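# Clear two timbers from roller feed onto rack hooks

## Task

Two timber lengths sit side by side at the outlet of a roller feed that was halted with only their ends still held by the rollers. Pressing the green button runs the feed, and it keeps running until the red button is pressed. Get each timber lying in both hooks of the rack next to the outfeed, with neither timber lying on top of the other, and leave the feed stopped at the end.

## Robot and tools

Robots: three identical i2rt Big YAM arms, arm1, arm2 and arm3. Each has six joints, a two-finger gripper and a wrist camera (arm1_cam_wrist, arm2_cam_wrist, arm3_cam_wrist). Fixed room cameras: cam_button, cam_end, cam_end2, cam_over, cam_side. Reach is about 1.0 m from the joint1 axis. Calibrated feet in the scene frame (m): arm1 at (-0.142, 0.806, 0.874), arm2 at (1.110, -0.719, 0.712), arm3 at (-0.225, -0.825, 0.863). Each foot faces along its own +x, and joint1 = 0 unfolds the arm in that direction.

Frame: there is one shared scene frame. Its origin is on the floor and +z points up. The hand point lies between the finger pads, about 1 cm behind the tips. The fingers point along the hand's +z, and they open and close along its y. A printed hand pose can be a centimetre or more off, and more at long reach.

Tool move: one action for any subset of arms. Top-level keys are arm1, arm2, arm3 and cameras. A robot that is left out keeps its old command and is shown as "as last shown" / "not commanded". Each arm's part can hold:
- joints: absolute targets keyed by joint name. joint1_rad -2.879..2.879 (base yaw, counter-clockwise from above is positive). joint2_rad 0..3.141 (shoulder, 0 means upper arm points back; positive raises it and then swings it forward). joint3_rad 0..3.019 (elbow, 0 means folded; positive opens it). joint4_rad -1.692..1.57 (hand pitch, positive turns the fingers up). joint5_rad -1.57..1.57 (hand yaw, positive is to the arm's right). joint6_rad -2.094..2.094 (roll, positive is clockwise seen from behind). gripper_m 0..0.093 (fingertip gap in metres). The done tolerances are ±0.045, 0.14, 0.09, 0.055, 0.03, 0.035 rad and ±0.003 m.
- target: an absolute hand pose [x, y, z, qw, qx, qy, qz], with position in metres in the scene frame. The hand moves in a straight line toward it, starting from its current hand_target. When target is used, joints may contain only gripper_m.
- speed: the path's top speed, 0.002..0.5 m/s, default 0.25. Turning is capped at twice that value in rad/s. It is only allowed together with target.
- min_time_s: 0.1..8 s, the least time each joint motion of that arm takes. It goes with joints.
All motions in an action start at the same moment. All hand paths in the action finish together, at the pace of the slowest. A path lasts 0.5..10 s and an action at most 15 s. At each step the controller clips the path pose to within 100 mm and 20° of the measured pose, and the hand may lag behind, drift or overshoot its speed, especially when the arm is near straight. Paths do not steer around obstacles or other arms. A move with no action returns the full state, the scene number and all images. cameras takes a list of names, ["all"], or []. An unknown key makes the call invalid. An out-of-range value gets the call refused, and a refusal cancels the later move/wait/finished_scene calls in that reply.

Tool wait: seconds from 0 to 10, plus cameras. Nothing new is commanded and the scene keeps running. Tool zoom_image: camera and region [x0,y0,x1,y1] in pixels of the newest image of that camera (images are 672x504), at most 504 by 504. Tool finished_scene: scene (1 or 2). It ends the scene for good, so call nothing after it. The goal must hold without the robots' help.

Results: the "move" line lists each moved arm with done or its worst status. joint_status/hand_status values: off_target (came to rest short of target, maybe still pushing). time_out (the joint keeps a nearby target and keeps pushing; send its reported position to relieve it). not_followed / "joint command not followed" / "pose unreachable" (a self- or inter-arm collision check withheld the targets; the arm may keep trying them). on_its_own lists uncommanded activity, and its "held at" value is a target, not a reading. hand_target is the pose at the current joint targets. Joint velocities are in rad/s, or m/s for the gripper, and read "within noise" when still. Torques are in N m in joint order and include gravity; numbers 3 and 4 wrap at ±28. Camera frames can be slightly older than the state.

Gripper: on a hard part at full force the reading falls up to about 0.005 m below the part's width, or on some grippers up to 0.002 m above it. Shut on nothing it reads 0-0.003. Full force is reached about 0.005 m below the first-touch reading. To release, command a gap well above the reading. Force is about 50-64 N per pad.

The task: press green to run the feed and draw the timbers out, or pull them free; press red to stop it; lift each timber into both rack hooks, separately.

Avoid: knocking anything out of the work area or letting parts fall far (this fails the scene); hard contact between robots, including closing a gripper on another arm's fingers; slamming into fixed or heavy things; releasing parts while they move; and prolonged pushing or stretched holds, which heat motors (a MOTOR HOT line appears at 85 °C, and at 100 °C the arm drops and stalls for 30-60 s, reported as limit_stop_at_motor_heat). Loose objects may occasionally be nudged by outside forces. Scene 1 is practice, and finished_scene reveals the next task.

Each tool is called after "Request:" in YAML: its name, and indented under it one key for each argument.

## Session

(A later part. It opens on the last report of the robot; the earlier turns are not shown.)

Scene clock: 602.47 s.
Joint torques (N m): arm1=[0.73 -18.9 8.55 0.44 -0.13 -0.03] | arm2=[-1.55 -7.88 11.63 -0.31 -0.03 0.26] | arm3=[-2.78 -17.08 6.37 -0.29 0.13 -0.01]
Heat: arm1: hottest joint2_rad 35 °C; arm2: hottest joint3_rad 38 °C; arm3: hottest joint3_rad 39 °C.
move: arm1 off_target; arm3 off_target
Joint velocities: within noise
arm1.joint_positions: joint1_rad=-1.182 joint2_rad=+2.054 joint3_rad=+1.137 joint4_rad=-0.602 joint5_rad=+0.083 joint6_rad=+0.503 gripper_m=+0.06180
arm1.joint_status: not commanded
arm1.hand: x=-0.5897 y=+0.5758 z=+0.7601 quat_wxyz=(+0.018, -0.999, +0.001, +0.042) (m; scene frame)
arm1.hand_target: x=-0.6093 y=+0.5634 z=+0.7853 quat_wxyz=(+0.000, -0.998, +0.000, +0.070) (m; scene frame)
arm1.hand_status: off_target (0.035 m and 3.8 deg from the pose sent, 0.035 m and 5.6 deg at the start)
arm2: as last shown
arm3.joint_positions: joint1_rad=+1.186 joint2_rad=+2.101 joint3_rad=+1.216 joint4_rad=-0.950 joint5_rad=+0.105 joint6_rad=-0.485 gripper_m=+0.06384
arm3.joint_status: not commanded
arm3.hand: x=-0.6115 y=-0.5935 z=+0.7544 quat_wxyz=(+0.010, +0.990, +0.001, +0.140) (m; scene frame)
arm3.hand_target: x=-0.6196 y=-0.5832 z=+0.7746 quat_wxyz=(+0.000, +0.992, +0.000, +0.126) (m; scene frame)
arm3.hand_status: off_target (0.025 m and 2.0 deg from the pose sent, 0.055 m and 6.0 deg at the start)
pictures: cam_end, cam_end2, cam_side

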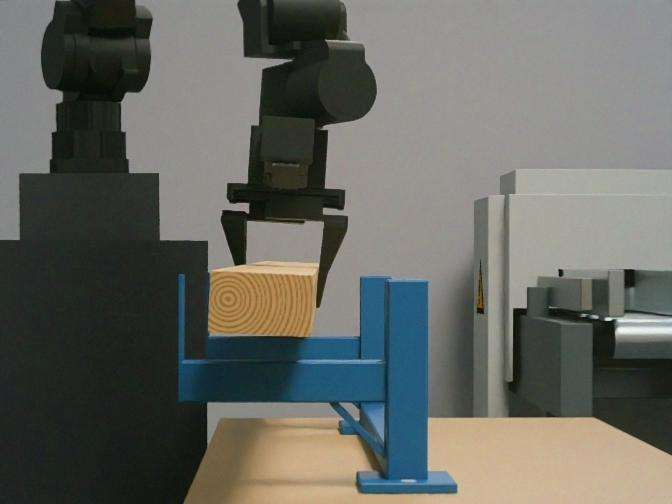

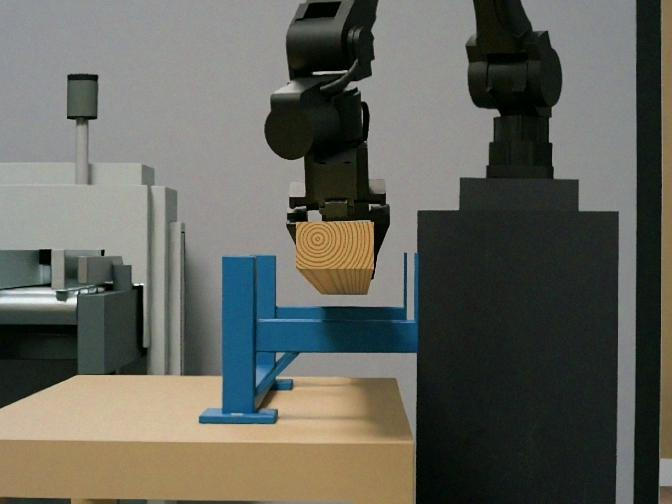

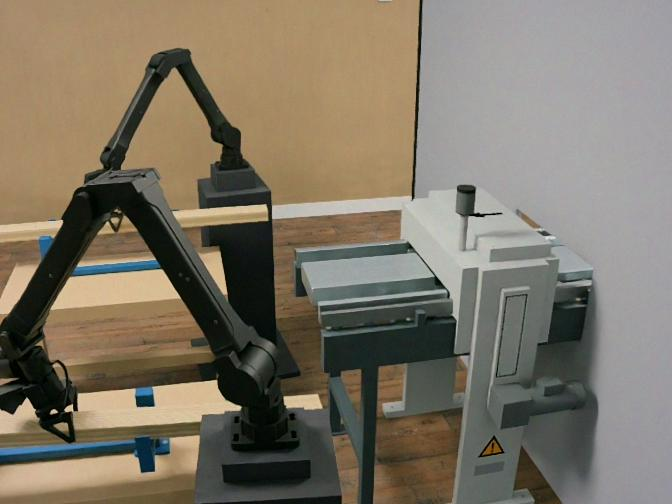

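Request:
move:
  arm1: {"target": [-0.61, 0.563, 0.745, 0, 0.9976, 0, -0.0698], "speed": 0.05}
  arm3: {"target": [-0.62, -0.583, 0.735, 0, 0.9877, 0, 0.156], "speed": 0.05}
  cameras: ["cam_end","cam_end2","cam_side"]

Scene clock: 609.93 s.
Joint torques (N m): arm1=[0.73 -17.79 7.92 0.92 0 -0.03] | arm2=[-1.55 -7.94 11.63 -0.29 -0.03 0.26] | arm3=[-1.85 -14.45 8.64 -0.58 0.39 0.12]
Heat: arm1: hottest joint2_rad 34 °C; arm2: hottest joint3_rad 38 °C; arm3: hottest joint3_rad 38 °C.
move: arm1 off_target; arm3 off_target
Joint velocities: within noise
arm1.joint_positions: joint1_rad=-1.182 joint2_rad=+2.121 joint3_rad=+1.137 joint4_rad=-0.526 joint5_rad=+0.079 joint6_rad=+0.502 gripper_m=+0.06180
arm1.joint_status: not commanded
arm1.hand: x=-0.5906 y=+0.5743 z=+0.7288 quat_wxyz=(+0.014, -0.999, +0.001, +0.045) (m; scene frame)
arm1.hand_target: x=-0.6095 y=+0.5633 z=+0.7455 quat_wxyz=(+0.000, -0.998, +0.000, +0.070) (m; scene frame)
arm1.hand_status: off_target (0.028 m and 3.2 deg from the pose sent, 0.028 m and 3.8 deg at the start)
arm2: as last shown
arm3.joint_positions: joint1_rad=+1.186 joint2_rad=+2.170 joint3_rad=+1.219 joint4_rad=-0.938 joint5_rad=+0.123 joint6_rad=-0.485 gripper_m=+0.06384
arm3.joint_status: not commanded
arm3.hand: x=-0.5982 y=-0.5968 z=+0.7249 quat_wxyz=(+0.015, +0.986, +0.004, +0.168) (m; scene frame)
arm3.hand_target: x=-0.6193 y=-0.5834 z=+0.7357 quat_wxyz=(+0.000, +0.988, +0.000, +0.156) (m; scene frame)
arm3.hand_status: off_target (0.028 m and 2.3 deg from the pose sent, 0.024 m and 2.1 deg at the start)
pictures: cam_end, cam_end2, cam_side

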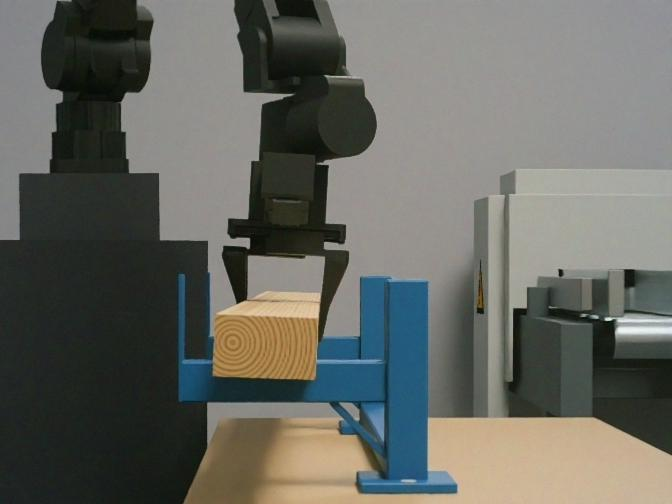

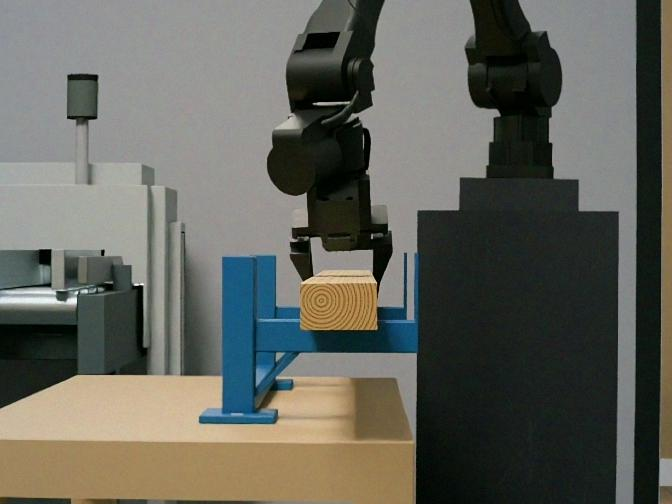

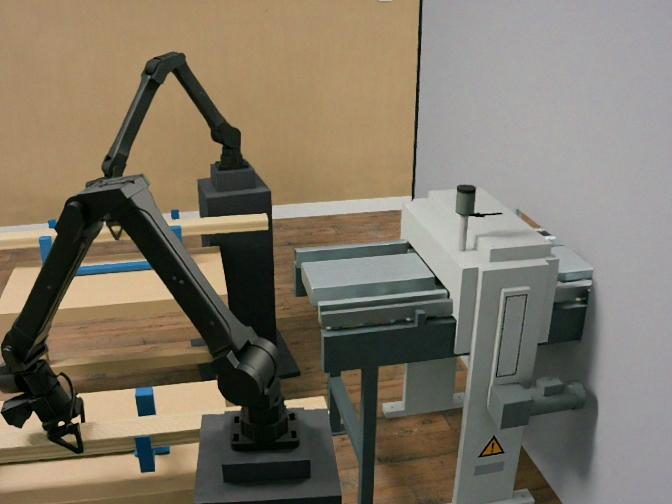

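Request:
move:
  arm1: {"target": [-0.6, 0.563, 0.727, 0, 0.9962, 0, -0.0872], "speed": 0.05}
  arm3: {"target": [-0.61, -0.588, 0.719, 0, 0.991, 0, 0.1334], "speed": 0.05}
  cameras: ["cam_end","cam_end2","cam_side"]

Request:
zoom_image:
  camera: "cam_side"
  region: [0, 180, 340, 480]

Scene clock: 624.40 s.
Joint torques (N m): arm1=[2.08 -15.33 6.6 2.4 0.5 0.08] | arm2=[-1.55 -7.94 11.63 -0.31 -0.03 0.26] | arm3=[-2.55 -14.04 5.07 1.72 -0.21 -0.03]
Heat: arm1: hottest joint2_rad 34 °C; arm2: hottest joint3_rad 38 °C; arm3: hottest joint3_rad 37 °C.
move: arm1 off_target; arm3 off_target
Joint velocities: within noise
arm1.joint_positions: joint1_rad=-1.181 joint2_rad=+2.112 joint3_rad=+1.102 joint4_rad=-0.459 joint5_rad=+0.084 joint6_rad=+0.501 gripper_m=+0.06180
arm1.joint_status: not commanded
arm1.hand: x=-0.5901 y=+0.5750 z=+0.7266 quat_wxyz=(+0.006, -0.998, +0.002, +0.064) (m; scene frame)
arm1.hand_target: x=-0.5996 y=+0.5632 z=+0.7275 quat_wxyz=(+0.000, -0.996, +0.000, +0.087) (m; scene frame)
arm1.hand_status: off_target (0.016 m and 2.7 deg from the pose sent, 0.015 m and 5.1 deg at the start)
arm2: as last shown
arm3.joint_positions: joint1_rad=+1.186 joint2_rad=+2.163 joint3_rad=+1.203 joint4_rad=-0.899 joint5_rad=+0.122 joint6_rad=-0.482 gripper_m=+0.06384
arm3.joint_status: not commanded
arm3.hand: x=-0.6006 y=-0.5957 z=+0.7228 quat_wxyz=(+0.008, +0.988, +0.001, +0.155) (m; scene frame)
arm3.hand_target: x=-0.6098 y=-0.5879 z=+0.7195 quat_wxyz=(+0.000, +0.991, +0.000, +0.134) (m; scene frame)
arm3.hand_status: off_target (0.013 m and 2.6 deg from the pose sent, 0.016 m and 4.4 deg at the start)
pictures: cam_end, cam_end2, cam_side

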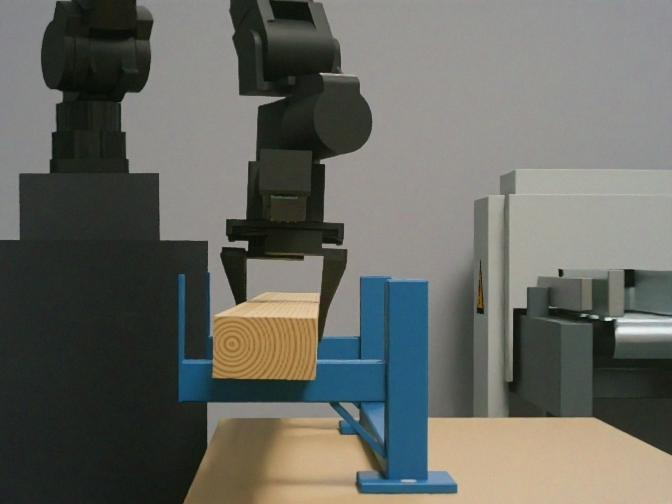

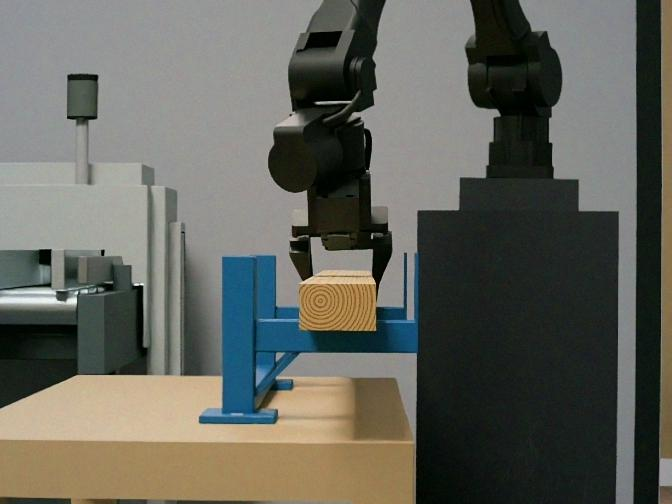

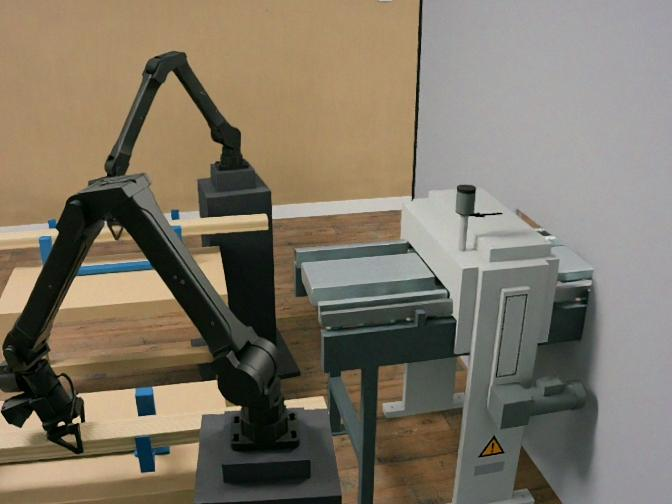

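Scaled by 1.482 from the camera's 672x504 image, which has a finer 960x720 frame.

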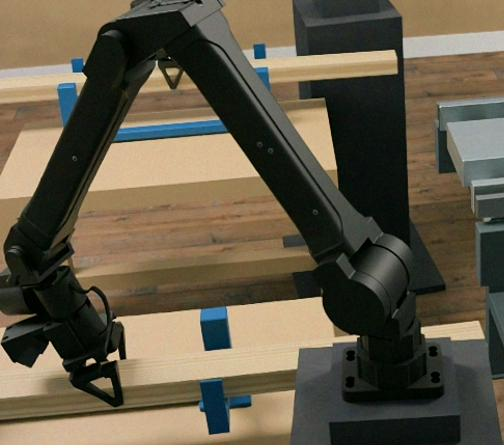

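Request:
move:
  arm1: {"joints": {"gripper_m": 0.064}}
  arm3: {"joints": {"gripper_m": 0.066}}

Request:
move:
  arm1: {"joints": {"gripper_m": 0.08}}
  arm3: {"joints": {"gripper_m": 0.08}}
  cameras: ["cam_end","cam_end2","arm1_cam_wrist","arm3_cam_wrist"]

Scene clock: 632.17 s.
Joint torques (N m): arm1=[1.61 -15.38 6.93 1.46 0.02 0.04] | arm2=[-1.55 -7.94 11.62 -0.31 -0.03 0.26] | arm3=[-2.49 -14.15 5.12 1.13 0.05 -0.01]
Heat: arm1: hottest joint2_rad 34 °C; arm2: hottest joint3_rad 38 °C; arm3: hottest joint3_rad 35 °C.
move: arm1 done; arm3 done
Joint velocities: within noise
arm1.joint_positions: joint1_rad=-1.178 joint2_rad=+2.112 joint3_rad=+1.099 joint4_rad=-0.441 joint5_rad=+0.097 joint6_rad=+0.506 gripper_m=+0.06396
arm1.joint_status: all done
arm1.hand: x=-0.5928 y=+0.5744 z=+0.7266 quat_wxyz=(+0.008, -0.997, +0.003, +0.074) (m; scene frame)
arm1.hand_target: x=-0.5996 y=+0.5630 z=+0.7275 quat_wxyz=(+0.000, -0.996, +0.000, +0.087) (m; scene frame)
arm1.hand_status: not commanded
arm2: as last shown
arm3.joint_positions: joint1_rad=+1.186 joint2_rad=+2.163 joint3_rad=+1.203 joint4_rad=-0.882 joint5_rad=+0.114 joint6_rad=-0.484 gripper_m=+0.06599
arm3.joint_status: all done
arm3.hand: x=-0.6047 y=-0.5950 z=+0.7215 quat_wxyz=(+0.007, +0.989, +0.001, +0.146) (m; scene frame)
arm3.hand_target: x=-0.6098 y=-0.5880 z=+0.7194 quat_wxyz=(+0.000, +0.991, +0.000, +0.134) (m; scene frame)
arm3.hand_status: not commanded
pictures: none

Scene clock: 632.70 s.
Joint torques (N m): arm1=[1.44 -15.38 6.87 1.03 0.01 0.04] | arm2=[-1.55 -7.88 11.62 -0.29 -0.03 0.26] | arm3=[-2.49 -14.21 5.15 0.55 0.05 -0.02]
Heat: arm1: hottest joint2_rad 34 °C; arm2: hottest joint3_rad 38 °C; arm3: hottest joint3_rad 35 °C.
move: arm1 done; arm3 done
Joint velocities: within noise
arm1.joint_positions: joint1_rad=-1.174 joint2_rad=+2.112 joint3_rad=+1.099 joint4_rad=-0.430 joint5_rad=+0.097 joint6_rad=+0.506 gripper_m=+0.07983
arm1.joint_status: all done
arm1.hand: x=-0.5943 y=+0.5716 z=+0.7270 quat_wxyz=(+0.005, -0.997, +0.002, +0.079) (m; scene frame)
arm1.hand_target: x=-0.5997 y=+0.5630 z=+0.7275 quat_wxyz=(+0.000, -0.996, +0.000, +0.087) (m; scene frame)
arm1.hand_status: not commanded
arm2: as last shown
arm3.joint_positions: joint1_rad=+1.186 joint2_rad=+2.163 joint3_rad=+1.203 joint4_rad=-0.864 joint5_rad=+0.114 joint6_rad=-0.484 gripper_m=+0.07986
arm3.joint_status: all done
arm3.hand: x=-0.6085 y=-0.5930 z=+0.7204 quat_wxyz=(+0.003, +0.990, +0.001, +0.138) (m; scene frame)
arm3.hand_target: x=-0.6098 y=-0.5880 z=+0.7195 quat_wxyz=(+0.000, +0.991, +0.000, +0.134) (m; scene frame)
arm3.hand_status: not commanded
pictures: arm1_cam_wrist, arm3_cam_wrist, cam_end, cam_end2

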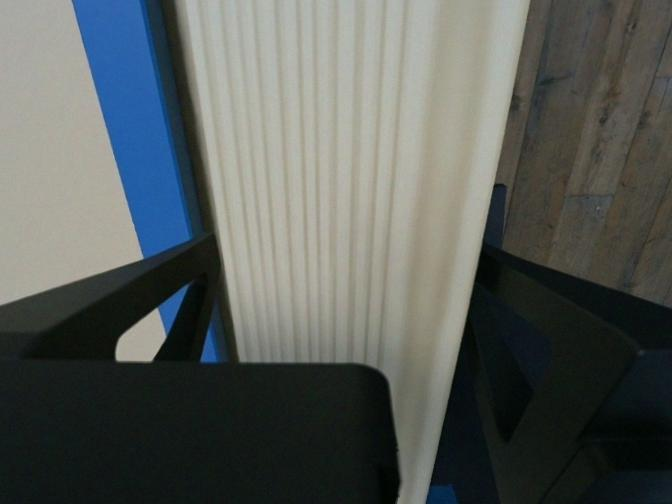

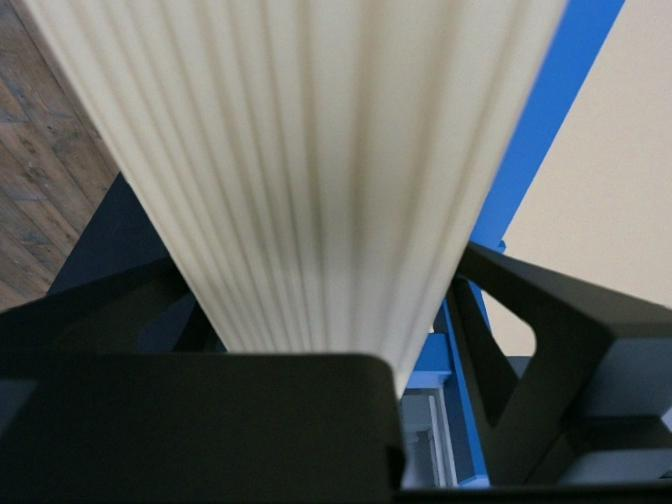

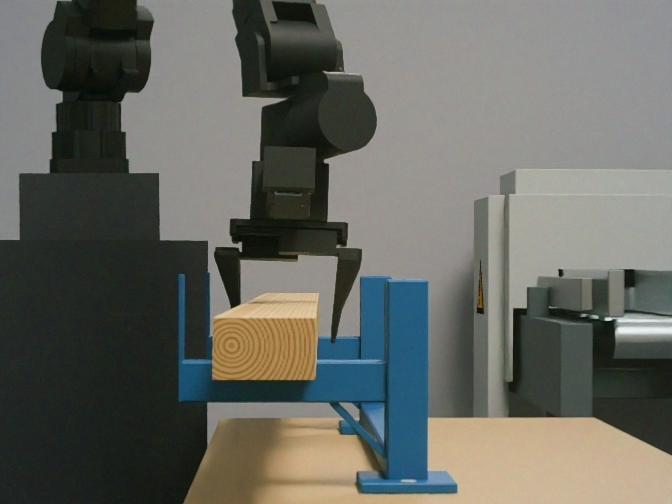

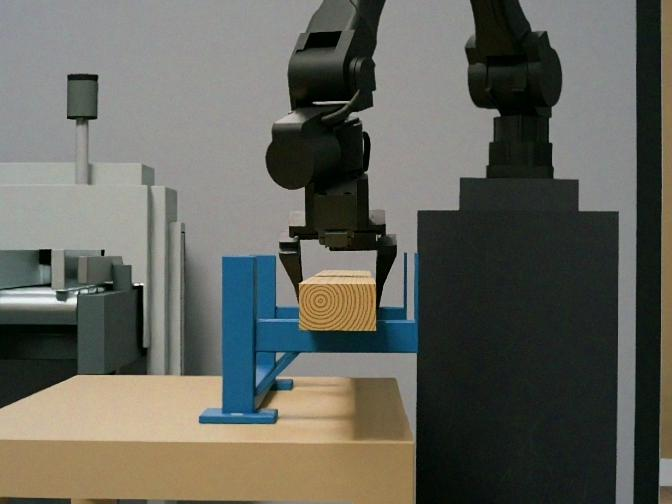

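Request:
move:
  arm1: {"joints": {"gripper_m": 0.092}}
  arm3: {"joints": {"gripper_m": 0.092}}

Request:
move:
  arm1: {"target": [-0.6, 0.57, 0.9, 0, 0.997, 0, -0.077], "speed": 0.12}
  arm3: {"target": [-0.64, -0.588, 0.9, 0, 0.991, 0, 0.1334], "speed": 0.12}
  cameras: ["cam_end","cam_end2","cam_over","cam_side","cam_button"]

Scene clock: 645.73 s.
Joint torques (N m): arm1=[1.49 -15.38 6.84 1.02 0.02 0.04] | arm2=[-1.55 -7.94 11.63 -0.31 -0.03 0.26] | arm3=[-2.55 -14.15 5.15 0.55 0.04 -0.02]
Heat: arm1: hottest joint2_rad 33 °C; arm2: hottest joint3_rad 38 °C; arm3: hottest joint3_rad 34 °C.
move: arm1 done; arm3 done
Joint velocities: within noise
arm1.joint_positions: joint1_rad=-1.174 joint2_rad=+2.112 joint3_rad=+1.099 joint4_rad=-0.430 joint5_rad=+0.097 joint6_rad=+0.506 gripper_m=+0.09184
arm1.joint_status: all done
arm1.hand: x=-0.5943 y=+0.5716 z=+0.7270 quat_wxyz=(+0.005, -0.997, +0.002, +0.079) (m; scene frame)
arm1.hand_target: x=-0.5997 y=+0.5630 z=+0.7275 quat_wxyz=(+0.000, -0.996, +0.000, +0.087) (m; scene frame)
arm1.hand_status: not commanded
arm2.joint_positions: joint1_rad=+0.090 joint2_rad=+1.322 joint3_rad=+0.958 joint4_rad=-1.243 joint5_rad=-0.014 joint6_rad=+0.314 gripper_m=+0.00050
arm2.joint_status: not commanded
arm2.hand: x=+1.0005 y=-0.3949 z=+0.8430 quat_wxyz=(+0.008, +0.707, -0.707, +0.016) (m; scene frame)
arm2.hand_target: x=+0.9903 y=-0.3780 z=+0.8600 quat_wxyz=(+0.000, +0.707, -0.707, +0.000) (m; scene frame)
arm2.hand_status: not commanded
arm3.joint_positions: joint1_rad=+1.186 joint2_rad=+2.163 joint3_rad=+1.203 joint4_rad=-0.864 joint5_rad=+0.114 joint6_rad=-0.484 gripper_m=+0.09186
arm3.joint_status: all done
arm3.hand: x=-0.6085 y=-0.5930 z=+0.7204 quat_wxyz=(+0.003, +0.990, +0.001, +0.138) (m; scene frame)
arm3.hand_target: x=-0.6098 y=-0.5880 z=+0.7195 quat_wxyz=(+0.000, +0.991, +0.000, +0.134) (m; scene frame)
arm3.hand_status: not commanded
pictures: none

Scene clock: 648.03 s.
Joint torques (N m): arm1=[0.38 -14.8 11.58 0.03 -0.09 -0.06] | arm2=[-1.55 -7.94 11.63 -0.29 -0.03 0.26] | arm3=[-1.14 -13.86 10.04 -0.2 -0.17 0.13]
Heat: arm1: hottest joint2_rad 33 °C; arm2: hottest joint3_rad 38 °C; arm3: hottest joint3_rad 34 °C.
move: arm1 off_target; arm3 off_target
Joint velocities: within noise
arm1.joint_positions: joint1_rad=-1.174 joint2_rad=+1.787 joint3_rad=+1.145 joint4_rad=-0.827 joint5_rad=+0.089 joint6_rad=+0.506 gripper_m=+0.09192
arm1.joint_status: not commanded
arm1.hand: x=-0.5865 y=+0.5764 z=+0.8869 quat_wxyz=(+0.008, -0.998, +0.001, +0.065) (m; scene frame)
arm1.hand_target: x=-0.5997 y=+0.5702 z=+0.9003 quat_wxyz=(+0.000, -0.997, +0.000, +0.077) (m; scene frame)
arm1.hand_status: off_target (0.020 m and 1.6 deg from the pose sent, 0.173 m and 0.7 deg at the start)
arm2: as last shown
arm3.joint_positions: joint1_rad=+1.194 joint2_rad=+1.898 joint3_rad=+1.325 joint4_rad=-1.274 joint5_rad=+0.114 joint6_rad=-0.476 gripper_m=+0.09194
arm3.joint_status: not commanded
arm3.hand: x=-0.6230 y=-0.5911 z=+0.8883 quat_wxyz=(+0.008, +0.989, +0.001, +0.148) (m; scene frame)
arm3.hand_target: x=-0.6395 y=-0.5883 z=+0.9002 quat_wxyz=(+0.000, +0.991, +0.000, +0.133) (m; scene frame)
arm3.hand_status: off_target (0.021 m and 1.9 deg from the pose sent, 0.182 m and 0.6 deg at the start)
pictures: cam_button, cam_end, cam_end2, cam_over, cam_side

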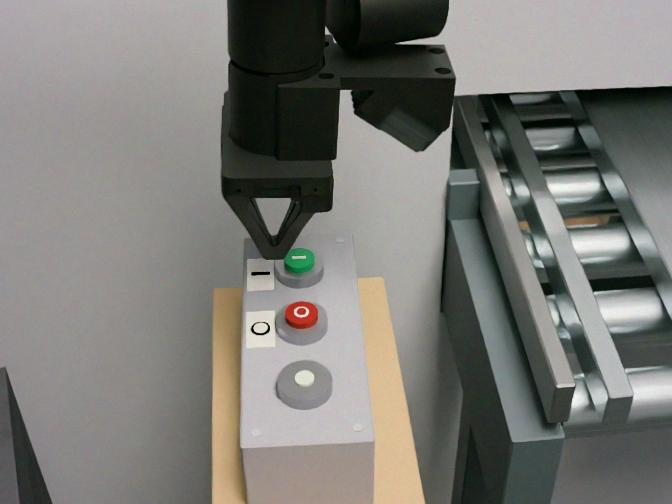

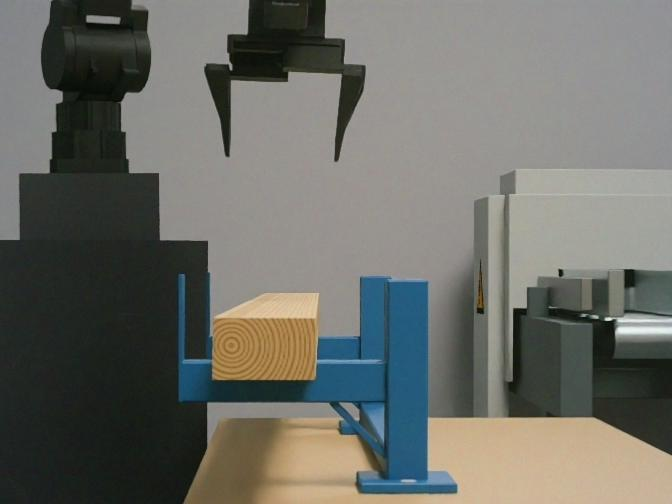

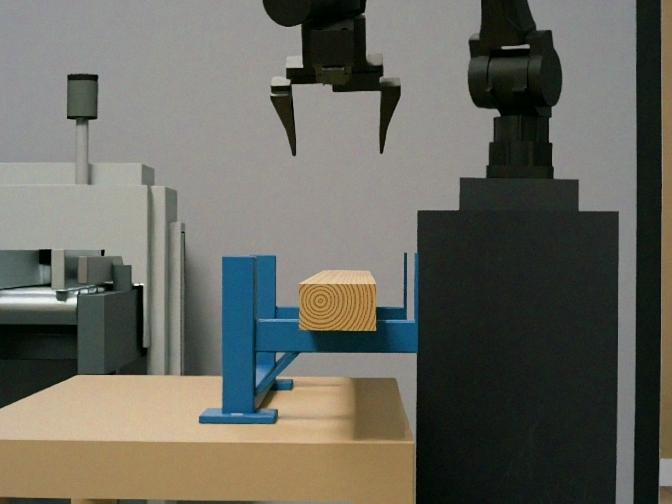

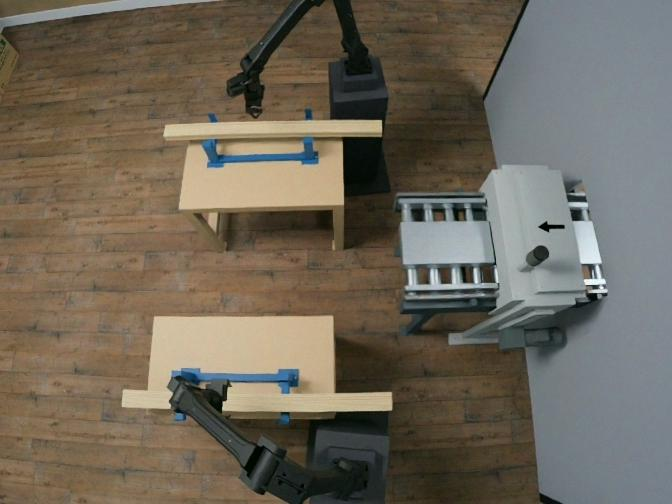

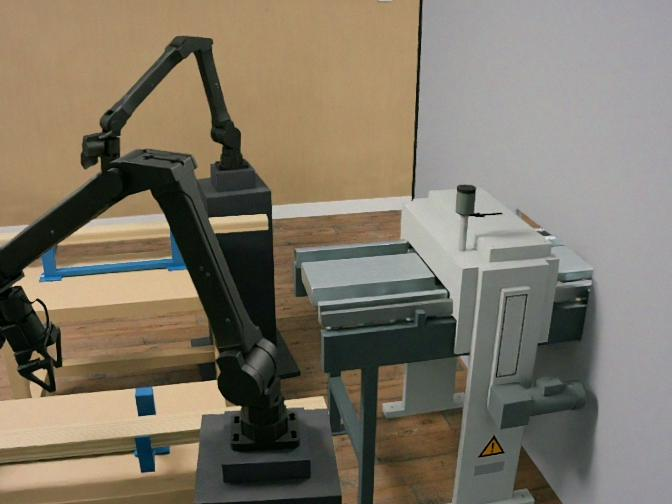

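Request:
finished_scene:
  scene: 1

The scene is finished: the task was done.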